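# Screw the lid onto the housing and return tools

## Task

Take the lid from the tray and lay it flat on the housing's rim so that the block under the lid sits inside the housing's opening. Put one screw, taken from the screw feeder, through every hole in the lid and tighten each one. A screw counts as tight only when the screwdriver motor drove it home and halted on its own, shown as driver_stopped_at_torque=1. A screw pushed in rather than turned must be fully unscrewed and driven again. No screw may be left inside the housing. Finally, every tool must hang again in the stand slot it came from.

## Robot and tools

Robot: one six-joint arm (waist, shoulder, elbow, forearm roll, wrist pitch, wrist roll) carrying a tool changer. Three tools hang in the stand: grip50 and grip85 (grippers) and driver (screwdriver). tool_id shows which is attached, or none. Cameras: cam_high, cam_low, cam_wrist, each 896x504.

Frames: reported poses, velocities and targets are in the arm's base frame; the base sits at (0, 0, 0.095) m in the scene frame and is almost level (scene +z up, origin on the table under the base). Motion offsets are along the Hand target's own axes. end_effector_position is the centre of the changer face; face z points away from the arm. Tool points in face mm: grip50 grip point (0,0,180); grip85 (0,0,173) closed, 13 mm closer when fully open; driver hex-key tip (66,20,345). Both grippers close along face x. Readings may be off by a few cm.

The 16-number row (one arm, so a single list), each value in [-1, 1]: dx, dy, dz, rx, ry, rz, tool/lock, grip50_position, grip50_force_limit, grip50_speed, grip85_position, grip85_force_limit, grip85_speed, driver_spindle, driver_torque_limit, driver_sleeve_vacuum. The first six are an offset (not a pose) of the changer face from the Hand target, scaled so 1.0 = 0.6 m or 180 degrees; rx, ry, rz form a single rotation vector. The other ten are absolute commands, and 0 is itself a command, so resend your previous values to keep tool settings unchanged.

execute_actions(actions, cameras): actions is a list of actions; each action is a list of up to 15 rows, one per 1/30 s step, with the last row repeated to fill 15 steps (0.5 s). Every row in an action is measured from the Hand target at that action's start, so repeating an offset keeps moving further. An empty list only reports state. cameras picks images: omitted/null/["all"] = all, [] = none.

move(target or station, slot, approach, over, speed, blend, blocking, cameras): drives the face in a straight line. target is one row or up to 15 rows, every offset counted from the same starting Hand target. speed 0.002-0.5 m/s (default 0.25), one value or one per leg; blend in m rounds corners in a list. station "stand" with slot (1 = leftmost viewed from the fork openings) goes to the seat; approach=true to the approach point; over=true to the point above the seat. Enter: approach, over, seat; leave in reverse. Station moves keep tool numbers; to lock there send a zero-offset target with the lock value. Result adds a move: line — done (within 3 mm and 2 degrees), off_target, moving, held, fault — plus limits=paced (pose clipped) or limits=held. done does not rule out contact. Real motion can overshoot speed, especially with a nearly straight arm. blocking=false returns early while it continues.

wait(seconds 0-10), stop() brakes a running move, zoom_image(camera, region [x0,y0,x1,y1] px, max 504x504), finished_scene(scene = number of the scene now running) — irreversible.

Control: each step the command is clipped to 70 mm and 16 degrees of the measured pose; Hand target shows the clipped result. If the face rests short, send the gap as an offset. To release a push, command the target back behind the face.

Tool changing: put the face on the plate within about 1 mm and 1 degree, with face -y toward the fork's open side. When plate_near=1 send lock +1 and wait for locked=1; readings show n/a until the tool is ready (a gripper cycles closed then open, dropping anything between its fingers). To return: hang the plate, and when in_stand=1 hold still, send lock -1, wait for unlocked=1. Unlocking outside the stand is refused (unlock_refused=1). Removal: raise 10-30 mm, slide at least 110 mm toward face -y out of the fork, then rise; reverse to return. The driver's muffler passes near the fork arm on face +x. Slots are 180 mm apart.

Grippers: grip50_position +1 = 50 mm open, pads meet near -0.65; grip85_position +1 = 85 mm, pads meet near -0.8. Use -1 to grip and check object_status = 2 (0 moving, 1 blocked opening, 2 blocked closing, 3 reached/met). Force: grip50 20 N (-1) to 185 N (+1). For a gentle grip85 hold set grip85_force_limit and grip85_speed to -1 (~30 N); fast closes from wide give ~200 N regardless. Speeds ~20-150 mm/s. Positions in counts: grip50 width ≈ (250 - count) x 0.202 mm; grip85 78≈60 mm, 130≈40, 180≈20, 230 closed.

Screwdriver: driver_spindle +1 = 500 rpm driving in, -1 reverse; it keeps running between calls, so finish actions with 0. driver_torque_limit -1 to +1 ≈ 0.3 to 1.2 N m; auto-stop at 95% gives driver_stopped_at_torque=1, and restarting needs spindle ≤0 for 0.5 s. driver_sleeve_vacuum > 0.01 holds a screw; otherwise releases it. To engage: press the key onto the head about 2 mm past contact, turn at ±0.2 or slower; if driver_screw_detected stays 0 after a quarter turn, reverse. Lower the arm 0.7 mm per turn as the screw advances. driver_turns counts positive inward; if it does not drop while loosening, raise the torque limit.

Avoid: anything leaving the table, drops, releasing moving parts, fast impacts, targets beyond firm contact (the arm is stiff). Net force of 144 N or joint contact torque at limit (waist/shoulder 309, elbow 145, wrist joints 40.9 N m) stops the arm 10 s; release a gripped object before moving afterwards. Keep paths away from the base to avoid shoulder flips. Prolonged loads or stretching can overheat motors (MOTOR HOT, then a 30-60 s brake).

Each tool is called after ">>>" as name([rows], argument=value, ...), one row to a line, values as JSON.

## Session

>>> execute_actions(actions=[])

Scene clock: 0.00 s.
end_effector_position=(+0.9645, -0.3483, +0.1152) locked=0 unlocked=1 plate_near=0 in_stand=0 unlock_refused=0 tool_id=none grip50_position_measured=n/a grip50_object_status=n/a grip85_position_measured=n/a grip85_object_status=n/a driver_sleeve_vacuum_kpa=n/a driver_screw_detected=n/a driver_stopped_at_torque=n/a driver_turns=n/a end_effector_quat_wxyz=(-0.072, +0.742, +0.656, +0.118)
Joint positions: [-0.431 0.964 0.986 0.291 1.242 -0.409]
Joint velocities: within noise
Joint torques (N m): no reading
Hand target: +0.9645, -0.3483, +0.1152; -0.072, +0.742, +0.656, +0.118
Tool commands: tool/lock=+0.0 tool/grip50_position=+1.0 tool/grip50_force_limit=+1.0 tool/grip50_speed=+1.0 tool/grip85_position=+1.0 tool/grip85_force_limit=+1.0 tool/grip85_speed=+1.0 tool/driver_spindle=+0.0 tool/driver_torque_limit=-1.0 tool/driver_sleeve_vacuum=+0.0

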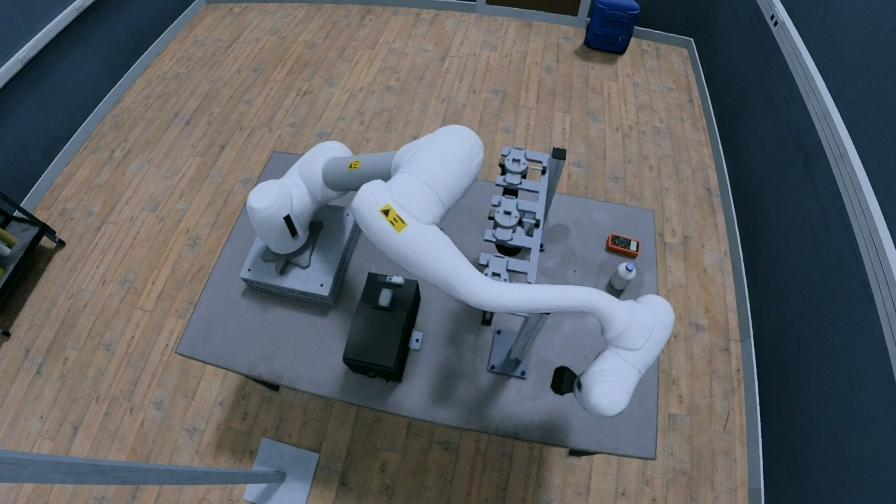

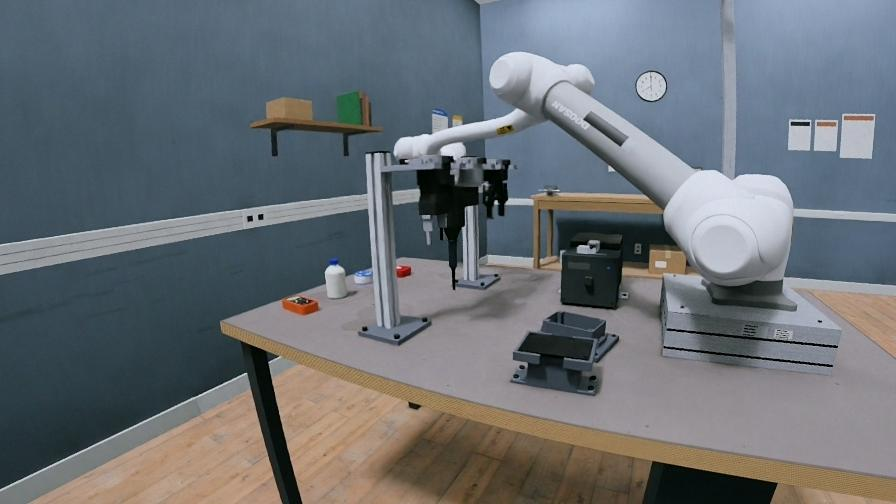

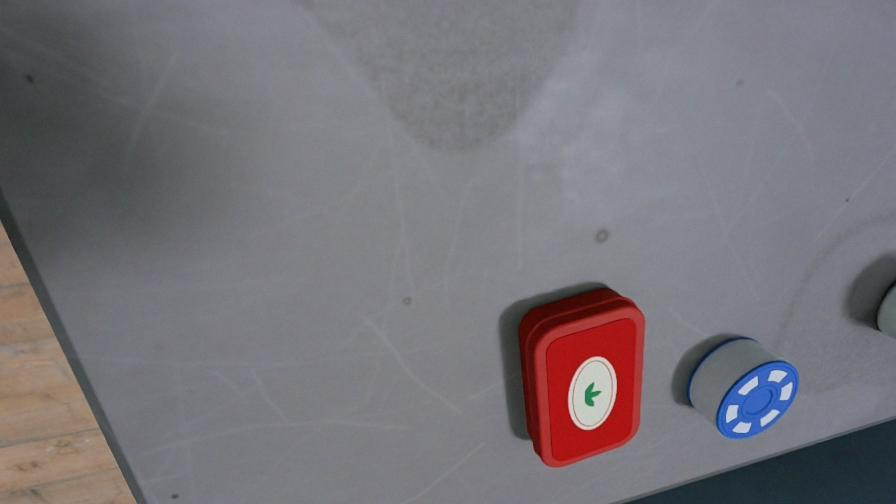

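>>> move([
  [0.1438, -0.0344, -0.4897, 0.0216, -0.0906, -0.0234, 0, 1, 1, 1, 1, -0.1, -1, 0, 0, 0],
  [0.6415, -0.89185, -0.56637, 0.0216, -0.0906, -0.0234, 0, 1, 1, 1, 1, -0.1, -1, 0, 0, 0],
], speed=[0.25, 0.3], blend=[0.04, 0])

Scene clock: 4.43 s.
end_effector_position=(+0.4503, +0.0004, +0.5200) locked=0 unlocked=1 plate_near=0 in_stand=0 unlock_refused=0 tool_id=none grip50_position_measured=n/a grip50_object_status=n/a grip85_position_measured=n/a grip85_object_status=n/a driver_sleeve_vacuum_kpa=n/a driver_screw_detected=n/a driver_stopped_at_torque=n/a driver_turns=n/a end_effector_quat_wxyz=(+0.001, +0.724, +0.690, -0.008)
Joint positions: [-0.07 -0.171 1.835 -0.013 1.487 -0.02]
Joint velocities: within noise
Joint torques (N m): [1.04 -22.11 -43.03 4.18 0.6 -0.05]
Hand target: +0.4502, +0.0004, +0.5200; +0.001, +0.724, +0.690, -0.008
Off the commanded pose: 0.000 m, 0 deg.
move: done

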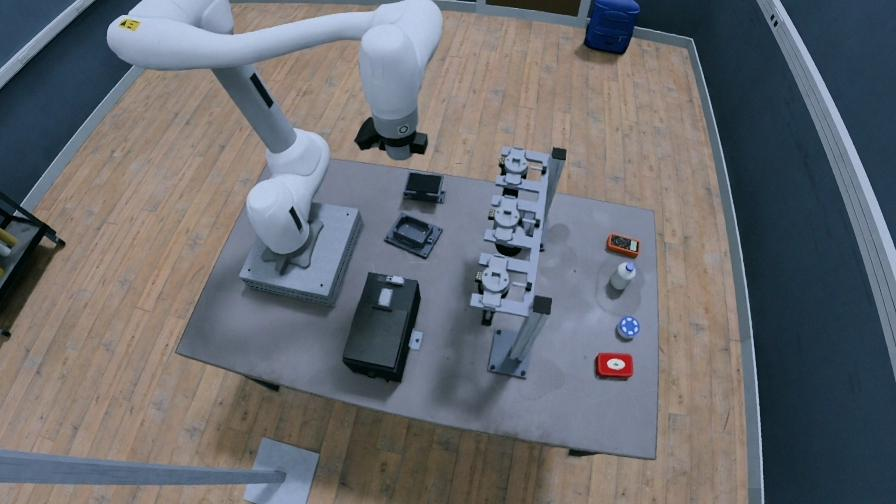

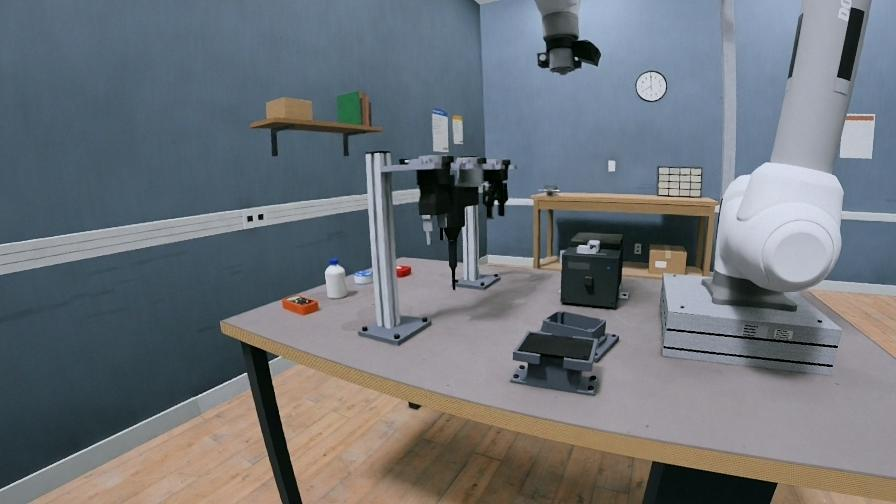

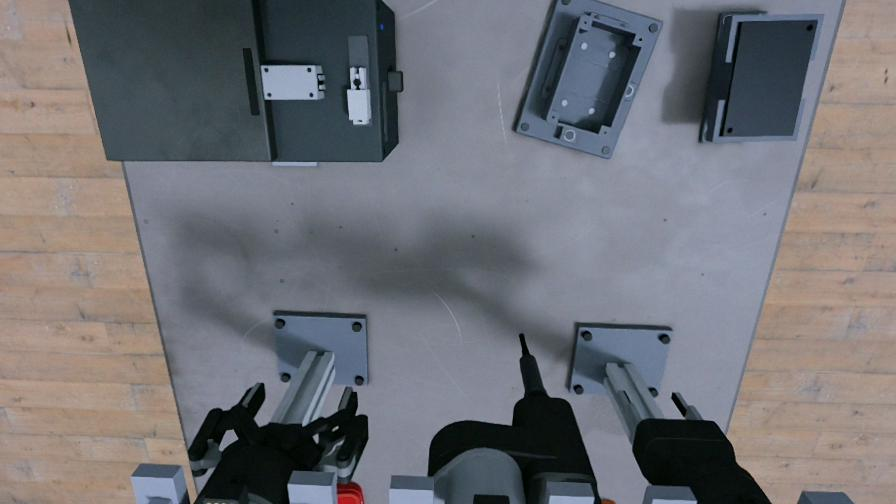

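>>> execute_actions(actions=[], cameras=["all"])

Scene clock: 5.10 s.
end_effector_position=(+0.4502, +0.0004, +0.5200) locked=0 unlocked=1 plate_near=0 in_stand=0 unlock_refused=0 tool_id=none grip50_position_measured=n/a grip50_object_status=n/a grip85_position_measured=n/a grip85_object_status=n/a driver_sleeve_vacuum_kpa=n/a driver_screw_detected=n/a driver_stopped_at_torque=n/a driver_turns=n/a end_effector_quat_wxyz=(+0.001, +0.724, +0.690, -0.008)
Joint positions: [-0.07 -0.171 1.835 -0.013 1.487 -0.02]
Joint velocities: within noise
Joint torques (N m): [0.83 -22.58 -43.13 4.19 0.44 -0.06]
Hand target: +0.4502, +0.0004, +0.5200; +0.001, +0.724, +0.690, -0.008
Tool commands: tool/lock=+0.0 tool/grip50_position=+1.0 tool/grip50_force_limit=+1.0 tool/grip50_speed=+1.0 tool/grip85_position=+1.0 tool/grip85_force_limit=-0.1 tool/grip85_speed=-1.0 tool/driver_spindle=+0.0 tool/driver_torque_limit=+0.0 tool/driver_sleeve_vacuum=+0.0
Off the commanded pose: 0.000 m, 0 deg.

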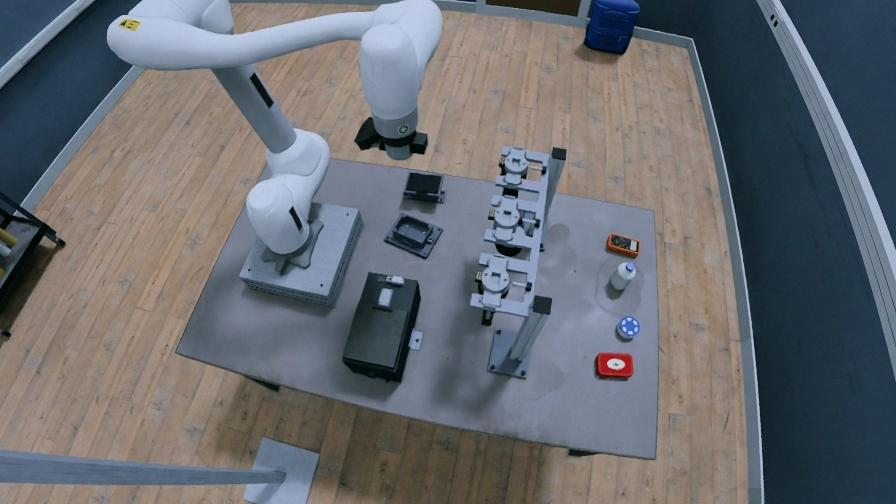

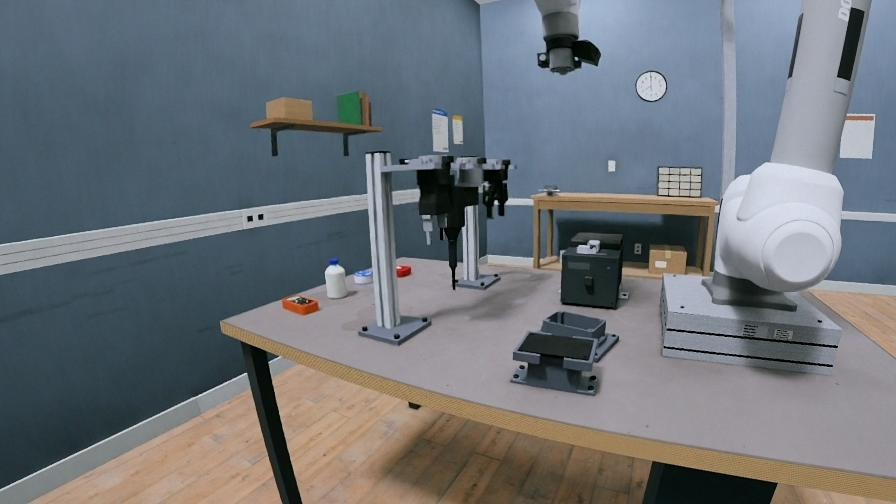

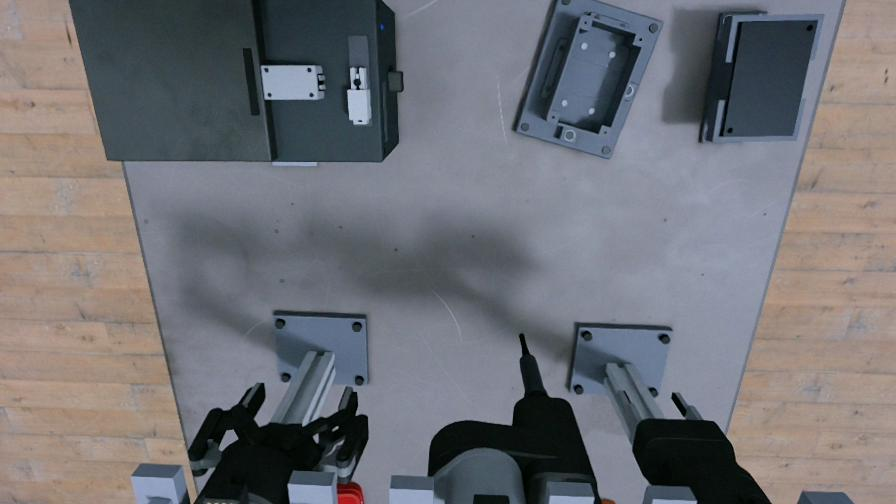

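>>> zoom_image(camera="cam_wrist", region=[500, 0, 680, 165])

>>> zoom_image(camera="cam_wrist", region=[690, 0, 840, 150])

>>> zoom_image(camera="cam_wrist", region=[250, 20, 410, 170])

Scaled by 2.800 from the camera's 896x504 image, which has a finer 1280x720 frame.

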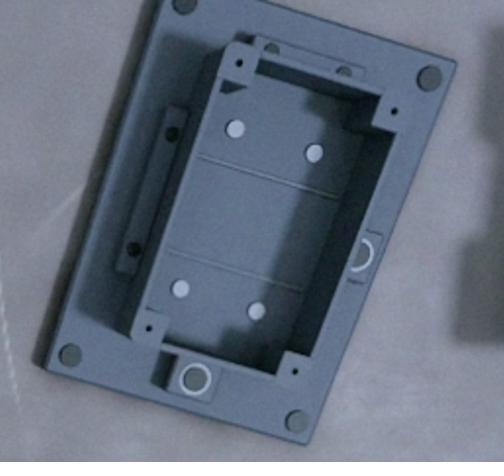

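Scaled by 3.360 from the camera's 896x504 image, which has a finer 1280x720 frame.

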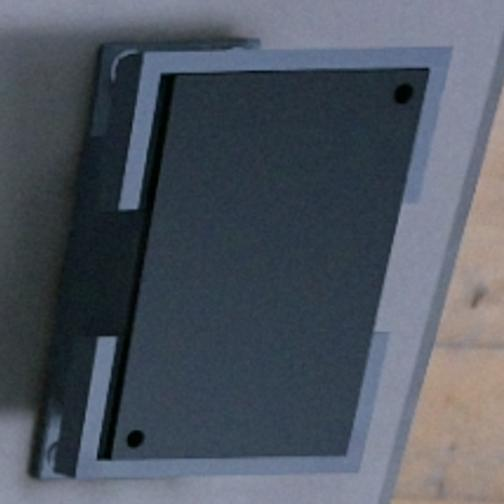

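Scaled by 3.150 from the camera's 896x504 image, which has a finer 1280x720 frame.

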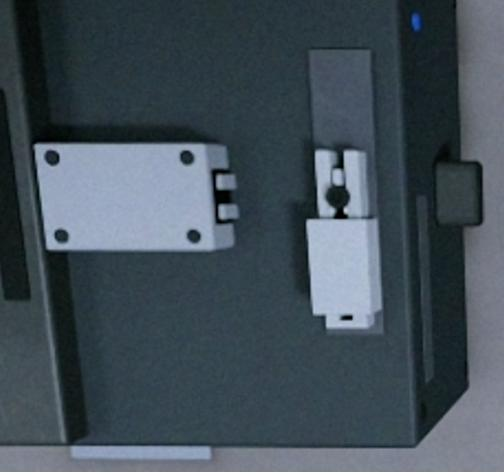

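>>> move(target=[0.1, -0.16, 0, 0,0,0, 0,1,1,1,1,-0.1,-1,0,0,0], speed=0.2, cameras=["cam_wrist"])

Scene clock: 6.40 s.
end_effector_position=(+0.3573, +0.0650, +0.5201) locked=0 unlocked=1 plate_near=0 in_stand=0 unlock_refused=0 tool_id=none grip50_position_measured=n/a grip50_object_status=n/a grip85_position_measured=n/a grip85_object_status=n/a driver_sleeve_vacuum_kpa=n/a driver_screw_detected=n/a driver_stopped_at_torque=n/a driver_turns=n/a end_effector_quat_wxyz=(+0.001, +0.724, +0.690, -0.008)
Joint positions: [0.091 -0.319 1.943 -0.012 1.529 0.14]
Joint velocities: within noise
Joint torques (N m): [0.94 -7.24 -43.23 4.21 0.49 -0.02]
Hand target: +0.3573, +0.0650, +0.5201; +0.001, +0.724, +0.690, -0.008
Off the commanded pose: 0.000 m, 0 deg.
move: done
Images, in order (width x height): cam_wrist 896x504.

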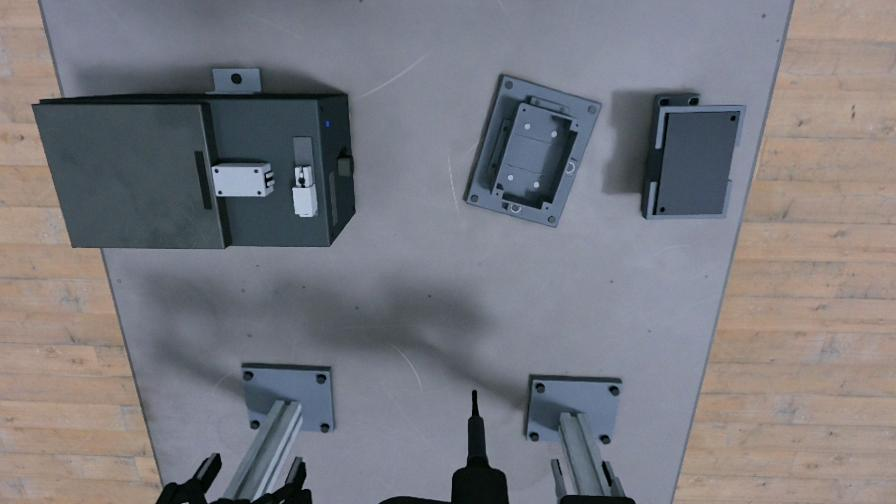

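>>> zoom_image(camera="cam_wrist", region=[460, 70, 610, 230])

>>> zoom_image(camera="cam_wrist", region=[630, 80, 760, 230])

>>> zoom_image(camera="cam_wrist", region=[200, 110, 360, 230])

Scaled by 3.150 from the camera's 896x504 image, which has a finer 1280x720 frame.

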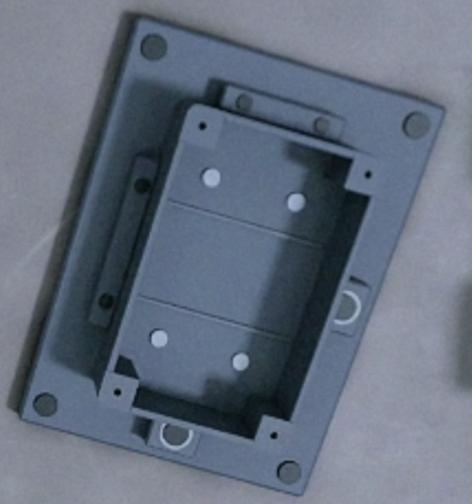

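Scaled by 3.360 from the camera's 896x504 image, which has a finer 1280x720 frame.

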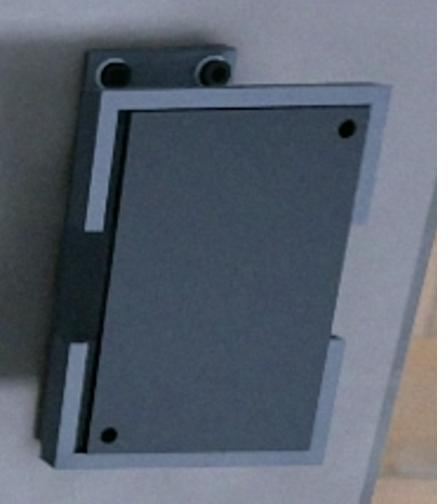

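Scaled by 3.150 from the camera's 896x504 image, which has a finer 1280x720 frame.

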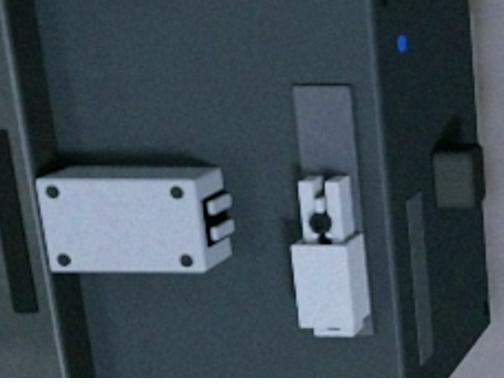

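>>> move(station="stand", slot=3, approach=true, speed=0.25, cameras=["cam_wrist"])

>>> move(station="stand", slot=3, over=true, speed=0.12, cameras=["cam_wrist"])

>>> move(station="stand", slot=3, speed=0.03, cameras=[])

Scene clock: 10.17 s.
end_effector_position=(+0.5488, -0.1628, +0.3321) locked=0 unlocked=1 plate_near=0 in_stand=0 unlock_refused=0 tool_id=none grip50_position_measured=n/a grip50_object_status=n/a grip85_position_measured=n/a grip85_object_status=n/a driver_sleeve_vacuum_kpa=n/a driver_screw_detected=n/a driver_stopped_at_torque=n/a driver_turns=n/a end_effector_quat_wxyz=(+0.001, +0.724, +0.690, -0.008)
Joint positions: [-0.344 0.113 1.911 -0.017 1.123 -0.288]
Joint velocities: within noise
Joint torques (N m): [1.89 -47.44 -38.95 3.77 0.52 -0.07]
Hand target: +0.5488, -0.1629, +0.3320; +0.001, +0.724, +0.690, -0.008
Tool commands: tool/lock=+0.0 tool/grip50_position=+1.0 tool/grip50_force_limit=+1.0 tool/grip50_speed=+1.0 tool/grip85_position=+1.0 tool/grip85_force_limit=-0.1 tool/grip85_speed=-1.0 tool/driver_spindle=+0.0 tool/driver_torque_limit=+0.0 tool/driver_sleeve_vacuum=+0.0
Off the commanded pose: 0.000 m, 0 deg.
move: done; to station stand, slot 3, approach point
Images, in order (width x height): cam_wrist 896x504.

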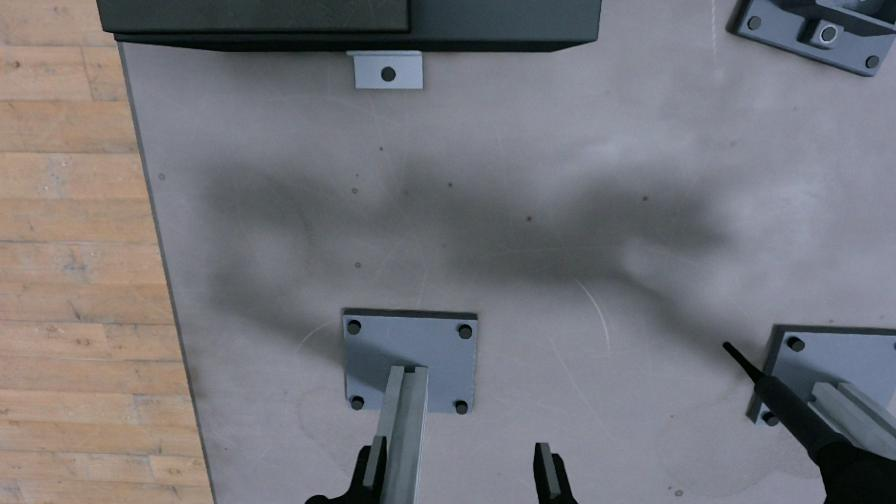

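Scene clock: 11.67 s.
end_effector_position=(+0.6886, -0.1696, +0.3305) locked=0 unlocked=1 plate_near=0 in_stand=0 unlock_refused=0 tool_id=none grip50_position_measured=n/a grip50_object_status=n/a grip85_position_measured=n/a grip85_object_status=n/a driver_sleeve_vacuum_kpa=n/a driver_screw_detected=n/a driver_stopped_at_torque=n/a driver_turns=n/a end_effector_quat_wxyz=(+0.001, +0.724, +0.690, -0.008)
Joint positions: [-0.286 0.32 1.653 -0.016 1.174 -0.232]
Joint velocities: within noise
Joint torques (N m): [2.07 -70.32 -40 3.82 0.5 -0.04]
Hand target: +0.6886, -0.1697, +0.3305; +0.001, +0.724, +0.690, -0.008
Tool commands: tool/lock=+0.0 tool/grip50_position=+1.0 tool/grip50_force_limit=+1.0 tool/grip50_speed=+1.0 tool/grip85_position=+1.0 tool/grip85_force_limit=-0.1 tool/grip85_speed=-1.0 tool/driver_spindle=+0.0 tool/driver_torque_limit=+0.0 tool/driver_sleeve_vacuum=+0.0
Off the commanded pose: 0.000 m, 0 deg.
move: done; to station stand, slot 3, over the seat
Images, in order (width x height): cam_wrist 896x504.

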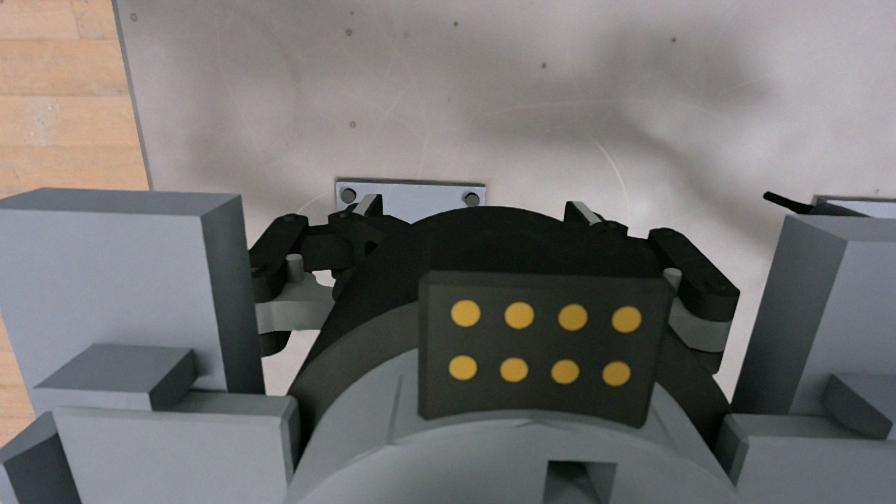

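Scene clock: 12.67 s.
end_effector_position=(+0.6884, -0.1699, +0.3085) locked=0 unlocked=1 plate_near=1 in_stand=1 unlock_refused=0 tool_id=none grip50_position_measured=n/a grip50_object_status=n/a grip85_position_measured=n/a grip85_object_status=n/a driver_sleeve_vacuum_kpa=n/a driver_screw_detected=n/a driver_stopped_at_torque=n/a driver_turns=n/a end_effector_quat_wxyz=(+0.001, +0.724, +0.690, -0.008)
Joint positions: [-0.287 0.335 1.676 -0.016 1.137 -0.231]
Joint velocities: within noise
Joint torques (N m): [1.81 -63.57 -33.97 3.54 0.17 0.02]
Hand target: +0.6883, -0.1699, +0.3085; +0.001, +0.724, +0.690, -0.008
Tool commands: tool/lock=+0.0 tool/grip50_position=+1.0 tool/grip50_force_limit=+1.0 tool/grip50_speed=+1.0 tool/grip85_position=+1.0 tool/grip85_force_limit=-0.1 tool/grip85_speed=-1.0 tool/driver_spindle=+0.0 tool/driver_torque_limit=+0.0 tool/driver_sleeve_vacuum=+0.0
Off the commanded pose: 0.000 m, 0 deg.
move: done; to station stand, slot 3
No camera images: "cameras" was empty.

>>> execute_actions([
  [[0,0,0,0,0,0,1,1,1,1,1,-0.1,-1,0,0,0]],
  [[0,0,0,0,0,0,1,1,1,1,1,-0.1,-1,0,0,0]],
], cameras=[])

Scene clock: 13.97 s.
end_effector_position=(+0.6883, -0.1699, +0.3085) locked=1 unlocked=0 plate_near=1 in_stand=1 unlock_refused=0 tool_id=grip85 grip50_position_measured=n/a grip50_object_status=n/a grip85_position_measured=n/a grip85_object_status=n/a driver_sleeve_vacuum_kpa=n/a driver_screw_detected=n/a driver_stopped_at_torque=n/a driver_turns=n/a end_effector_quat_wxyz=(+0.001, +0.724, +0.690, -0.008)
Joint positions: [-0.287 0.335 1.676 -0.016 1.137 -0.231]
Joint velocities: within noise
Joint torques (N m): [2.74 -61.84 -31.99 2.81 -0.14 -0.05]
Hand target: +0.6883, -0.1699, +0.3085; +0.001, +0.724, +0.690, -0.008
Tool commands: tool/lock=+0.0 tool/grip50_position=+1.0 tool/grip50_force_limit=+1.0 tool/grip50_speed=+1.0 tool/grip85_position=+1.0 tool/grip85_force_limit=-0.1 tool/grip85_speed=-1.0 tool/driver_spindle=+0.0 tool/driver_torque_limit=+0.0 tool/driver_sleeve_vacuum=+0.0
Off the commanded pose: 0.000 m, 0 deg.
Step readings (end_effector_position):
0: (+0.6884, -0.1699, +0.3085)
1: (+0.6884, -0.1699, +0.3085)
2: (+0.6884, -0.1699, +0.3085)
4: (+0.6884, -0.1699, +0.3085)
8: (+0.6884, -0.1699, +0.3085)
15: (+0.6883, -0.1699, +0.3085)
16: (+0.6883, -0.1699, +0.3085)
17: (+0.6883, -0.1699, +0.3085)
19: (+0.6883, -0.1699, +0.3085)
23: (+0.6883, -0.1699, +0.3085)
30: (+0.6883, -0.1699, +0.3085)
No camera images: "cameras" was empty.

>>> move([
  [0,0,-0.0367,0,0,0, 0,1,1,1,1,-0.1,-1,0,0,0],
  [0,-0.2332,-0.037,0,0,0, 0,1,1,1,1,-0.1,-1,0,0,0],
  [0.8183,-0.4556,-0.1921,0,0,-0.0194, 0,1,1,1,1,-0.1,-1,0,0,0],
], speed=[0.04,0.12,0.25], blend=[0,0.01,0], cameras=["cam_wrist","cam_high"])

Scene clock: 18.43 s.
end_effector_position=(+0.4402, +0.3351, +0.4199) locked=1 unlocked=0 plate_near=1 in_stand=0 unlock_refused=0 tool_id=grip85 grip50_position_measured=n/a grip50_object_status=n/a grip85_position_measured=3 grip85_object_status=3 driver_sleeve_vacuum_kpa=n/a driver_screw_detected=n/a driver_stopped_at_torque=n/a driver_turns=n/a end_effector_quat_wxyz=(+0.001, +0.703, +0.711, -0.008)
Joint positions: [0.59 0.032 1.831 -0.005 1.294 0.579]
Joint velocities: within noise
Joint torques (N m): [0.74 -48.84 -48.59 3.97 0.39 -0.07]
Hand target: +0.4402, +0.3351, +0.4199; +0.001, +0.703, +0.712, -0.008
Off the commanded pose: 0.000 m, 0 deg.
move: done
Images, in order (width x height): cam_high 896x504, cam_wrist 896x504.

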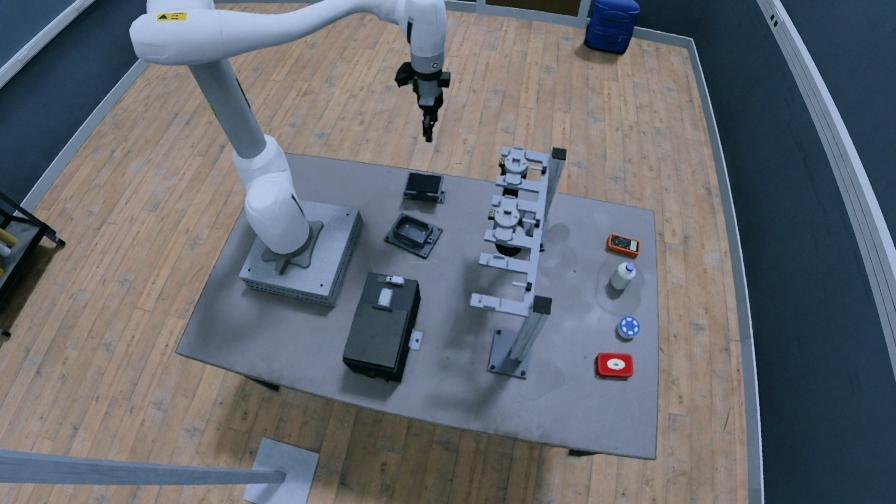

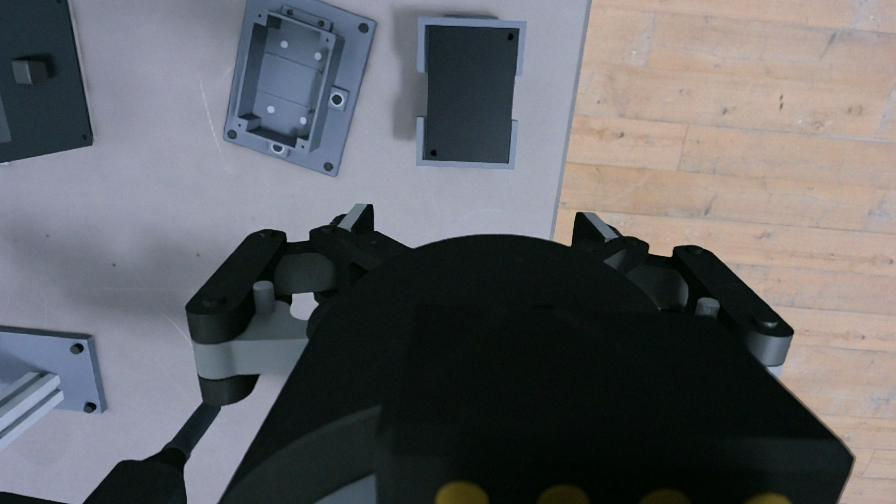

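>>> zoom_image(camera="cam_wrist", region=[400, 10, 540, 170])

>>> zoom_image(camera="cam_wrist", region=[210, 0, 390, 180])

Scaled by 3.150 from the camera's 896x504 image, which has a finer 1280x720 frame.

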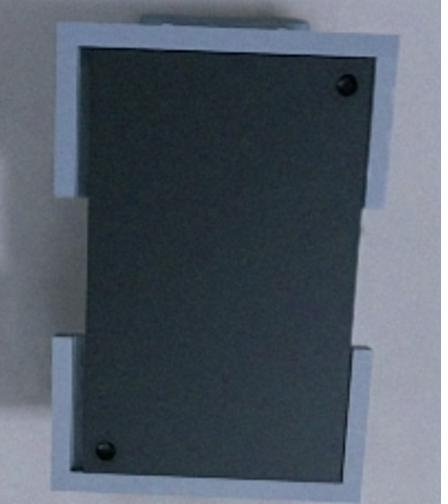

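Scaled by 2.800 from the camera's 896x504 image, which has a finer 1280x720 frame.

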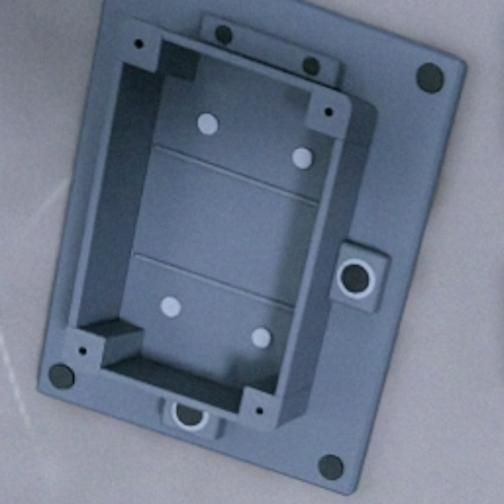

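>>> move(target=[0.0022,-0.0732,0.423,0,0,0.0014,0,1,1,1,1,-0.1,-1,0,0,0], speed=0.2, cameras=["cam_wrist","cam_low"])

Scene clock: 21.10 s.
end_effector_position=(+0.3937, +0.3328, +0.1667) locked=1 unlocked=0 plate_near=1 in_stand=0 unlock_refused=0 tool_id=grip85 grip50_position_measured=n/a grip50_object_status=n/a grip85_position_measured=3 grip85_object_status=3 driver_sleeve_vacuum_kpa=n/a driver_screw_detected=n/a driver_stopped_at_torque=n/a driver_turns=n/a end_effector_quat_wxyz=(+0.001, +0.704, +0.710, -0.008)
Joint positions: [0.636 0.208 2.163 -0.006 0.786 0.632]
Joint velocities: within noise
Joint torques (N m): [0.66 -55.58 -35.01 3.04 0.48 -0.05]
Hand target: +0.3937, +0.3327, +0.1666; +0.001, +0.704, +0.710, -0.008
Off the commanded pose: 0.000 m, 0 deg.
move: done
Images, in order (width x height): cam_low 896x504, cam_wrist 896x504.

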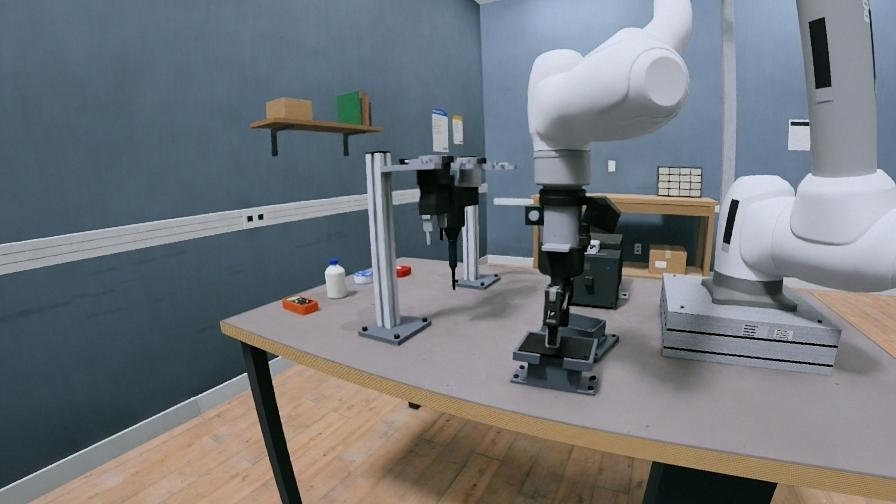

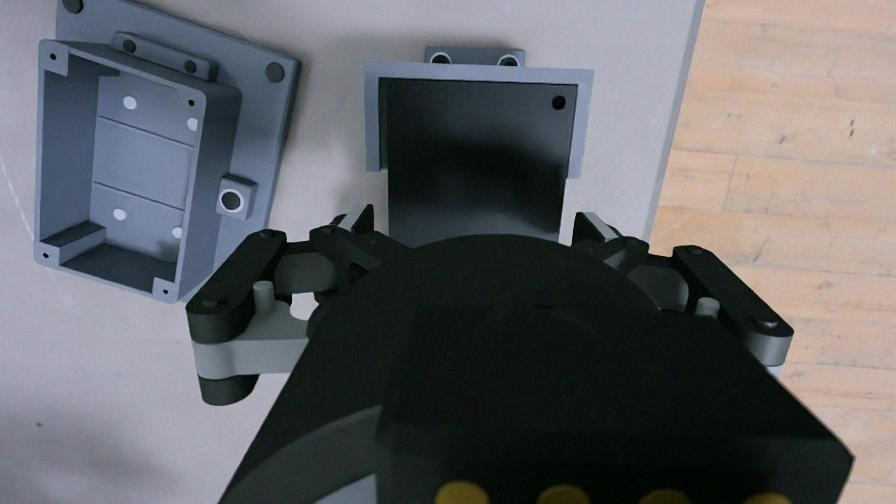

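>>> zoom_image(camera="cam_wrist", region=[340, 50, 620, 250])

>>> zoom_image(camera="cam_low", region=[490, 270, 640, 400])

Scaled by 1.800 from the camera's 896x504 image, which has a finer 1280x720 frame.

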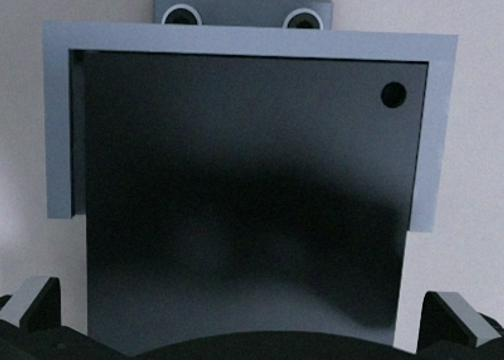

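Scaled by 3.360 from the camera's 896x504 image, which has a finer 1280x720 frame.

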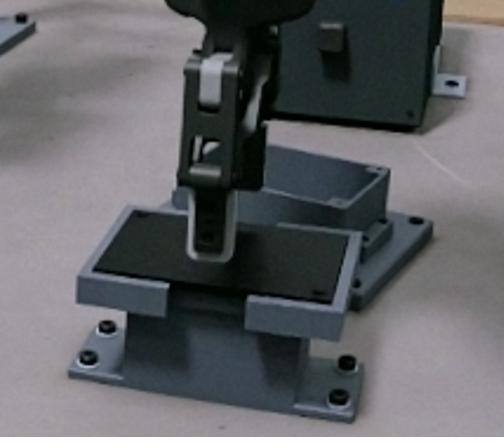

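>>> move(target=[0,0,0.0133,0,0,0,0,1,1,1,1,-0.1,-1,0,0,0], speed=0.04, cameras=["cam_wrist","cam_low"])

>>> zoom_image(camera="cam_low", region=[500, 310, 610, 390])

Scene clock: 22.53 s.
end_effector_position=(+0.3936, +0.3327, +0.1586) locked=1 unlocked=0 plate_near=1 in_stand=0 unlock_refused=0 tool_id=grip85 grip50_position_measured=n/a grip50_object_status=n/a grip85_position_measured=3 grip85_object_status=3 driver_sleeve_vacuum_kpa=n/a driver_screw_detected=n/a driver_stopped_at_torque=n/a driver_turns=n/a end_effector_quat_wxyz=(+0.001, +0.704, +0.710, -0.008)
Joint positions: [0.636 0.219 2.169 -0.006 0.769 0.632]
Joint velocities: within noise
Joint torques (N m): [0.44 -55.94 -34.49 2.91 0.47 -0.02]
Hand target: +0.3936, +0.3326, +0.1586; +0.001, +0.704, +0.710, -0.008
Off the commanded pose: 0.000 m, 0 deg.
move: done
Images, in order (width x height): cam_low 896x504, cam_wrist 896x504.

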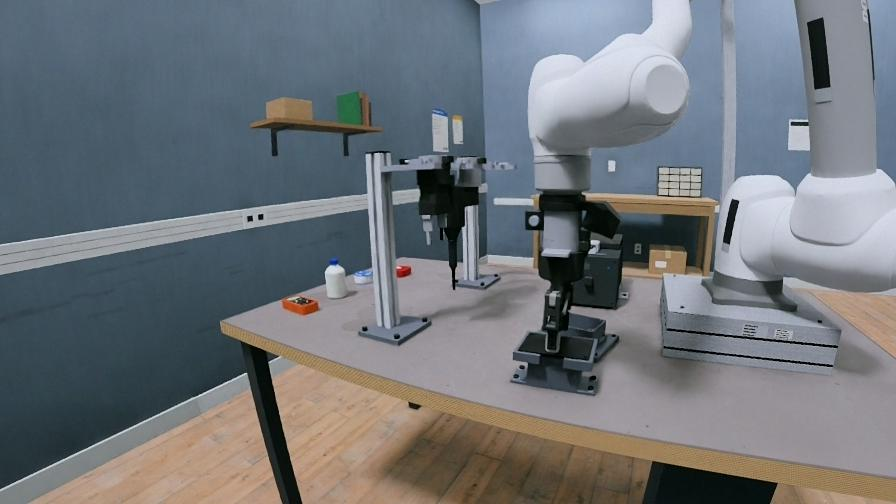

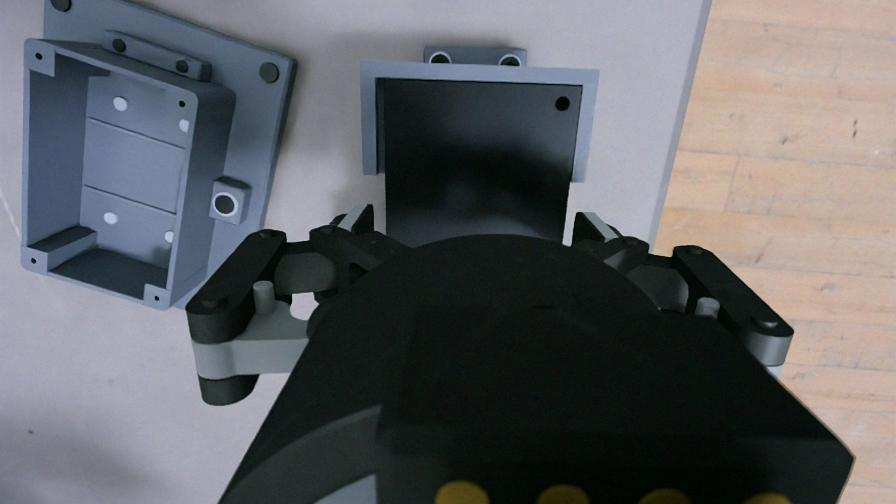

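Scaled by 4.582 from the camera's 896x504 image, which has a finer 1280x720 frame.

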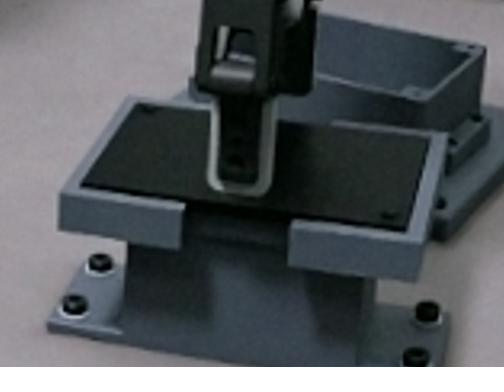

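>>> move(target=[0,0,0.0117,0,0,0,0,1,1,1,1,-0.1,-1,0,0,0], speed=0.03, cameras=["cam_low"])

>>> zoom_image(camera="cam_low", region=[520, 325, 590, 375])

Scene clock: 23.57 s.
end_effector_position=(+0.3936, +0.3326, +0.1516) locked=1 unlocked=0 plate_near=1 in_stand=0 unlock_refused=0 tool_id=grip85 grip50_position_measured=n/a grip50_object_status=n/a grip85_position_measured=3 grip85_object_status=3 driver_sleeve_vacuum_kpa=n/a driver_screw_detected=n/a driver_stopped_at_torque=n/a driver_turns=n/a end_effector_quat_wxyz=(+0.001, +0.704, +0.710, -0.008)
Joint positions: [0.636 0.229 2.174 -0.006 0.754 0.632]
Joint velocities: within noise
Joint torques (N m): [0.38 -56.92 -34.24 2.84 0.37 0.03]
Hand target: +0.3936, +0.3325, +0.1516; +0.001, +0.704, +0.710, -0.008
Off the commanded pose: 0.000 m, 0 deg.
move: done
Images, in order (width x height): cam_low 896x504.

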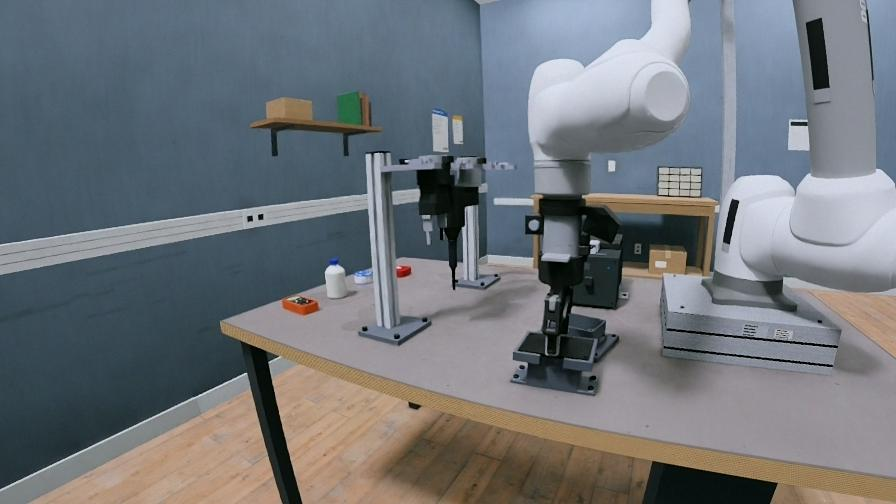

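Scaled by 7.200 from the camera's 896x504 image, which has a finer 1280x720 frame.

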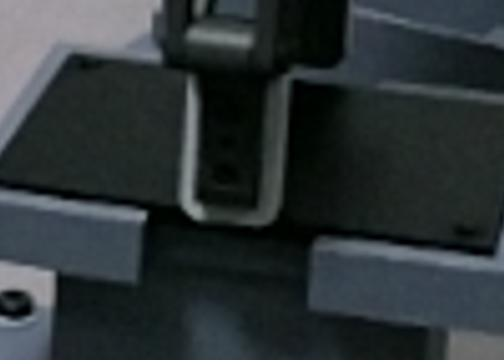

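>>> move(target=[0,0,0.004,0,0,0,0,1,1,1,1,-0.1,-1,0,0,0], speed=0.03, cameras=[])

>>> execute_actions([
  [[0,0,0,0,0,0,0,1,1,1,-1,-0.1,-1,0,0,0]],
  [[0,0,0,0,0,0,0,1,1,1,-1,-0.1,-1,0,0,0]],
], cameras=["cam_low","cam_wrist"])

>>> zoom_image(camera="cam_low", region=[520, 325, 590, 375])

Scene clock: 24.50 s.
end_effector_position=(+0.3935, +0.3325, +0.1492) locked=1 unlocked=0 plate_near=1 in_stand=0 unlock_refused=0 tool_id=grip85 grip50_position_measured=n/a grip50_object_status=n/a grip85_position_measured=3 grip85_object_status=3 driver_sleeve_vacuum_kpa=n/a driver_screw_detected=n/a driver_stopped_at_torque=n/a driver_turns=n/a end_effector_quat_wxyz=(+0.001, +0.704, +0.710, -0.008)
Joint positions: [0.636 0.232 2.176 -0.006 0.749 0.632]
Joint velocities: within noise
Joint torques (N m): [0.71 -57.09 -34.04 2.85 0.43 0.05]
Hand target: +0.3935, +0.3325, +0.1492; +0.001, +0.704, +0.710, -0.008
Off the commanded pose: 0.000 m, 0 deg.
move: done
No camera images: "cameras" was empty.

Scene clock: 25.70 s.
end_effector_position=(+0.3935, +0.3325, +0.1492) locked=1 unlocked=0 plate_near=1 in_stand=0 unlock_refused=0 tool_id=grip85 grip50_position_measured=n/a grip50_object_status=n/a grip85_position_measured=23 grip85_object_status=2 driver_sleeve_vacuum_kpa=n/a driver_screw_detected=n/a driver_stopped_at_torque=n/a driver_turns=n/a end_effector_quat_wxyz=(+0.001, +0.704, +0.710, -0.008)
Joint positions: [0.636 0.232 2.176 -0.006 0.749 0.632]
Joint velocities: within noise
Joint torques (N m): [-0.11 -41.31 -26.6 2.7 -2.14 -0.02]
Hand target: +0.3935, +0.3325, +0.1492; +0.001, +0.704, +0.710, -0.008
Off the commanded pose: 0.000 m, 0 deg.
Step readings (end_effector_position):
0: (+0.3935, +0.3325, +0.1492)
1: (+0.3935, +0.3325, +0.1492)
2: (+0.3935, +0.3325, +0.1492)
4: (+0.3935, +0.3325, +0.1492)
8: (+0.3935, +0.3325, +0.1492)
15: (+0.3935, +0.3325, +0.1492)
16: (+0.3935, +0.3325, +0.1492)
17: (+0.3935, +0.3325, +0.1492)
19: (+0.3935, +0.3325, +0.1492)
23: (+0.3935, +0.3325, +0.1492)
30: (+0.3935, +0.3325, +0.1492)
Images, in order (width x height): cam_low 896x504, cam_wrist 896x504.

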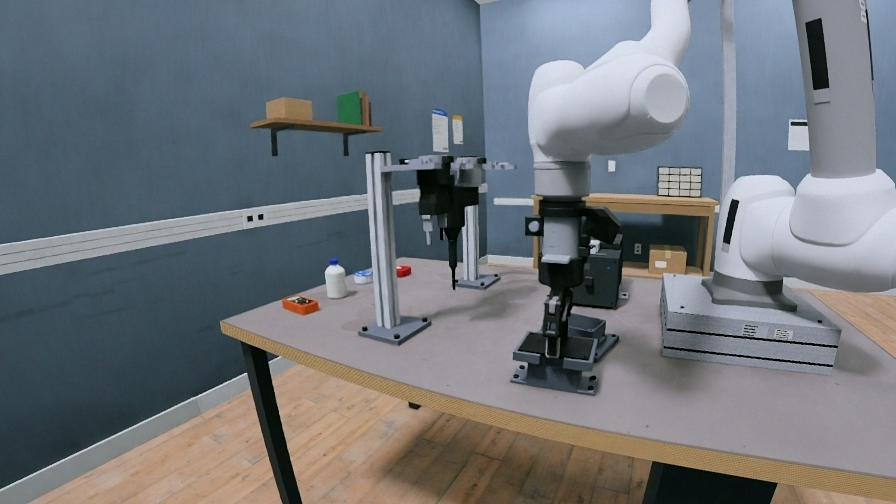

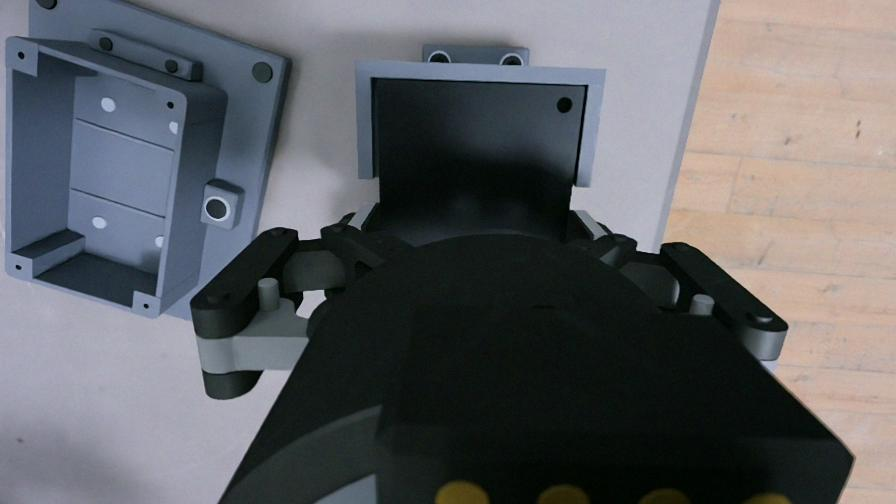

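Scaled by 7.200 from the camera's 896x504 image, which has a finer 1280x720 frame.

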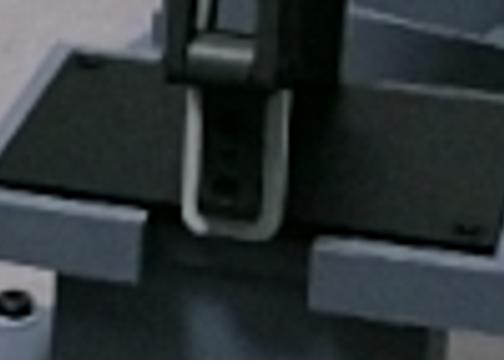

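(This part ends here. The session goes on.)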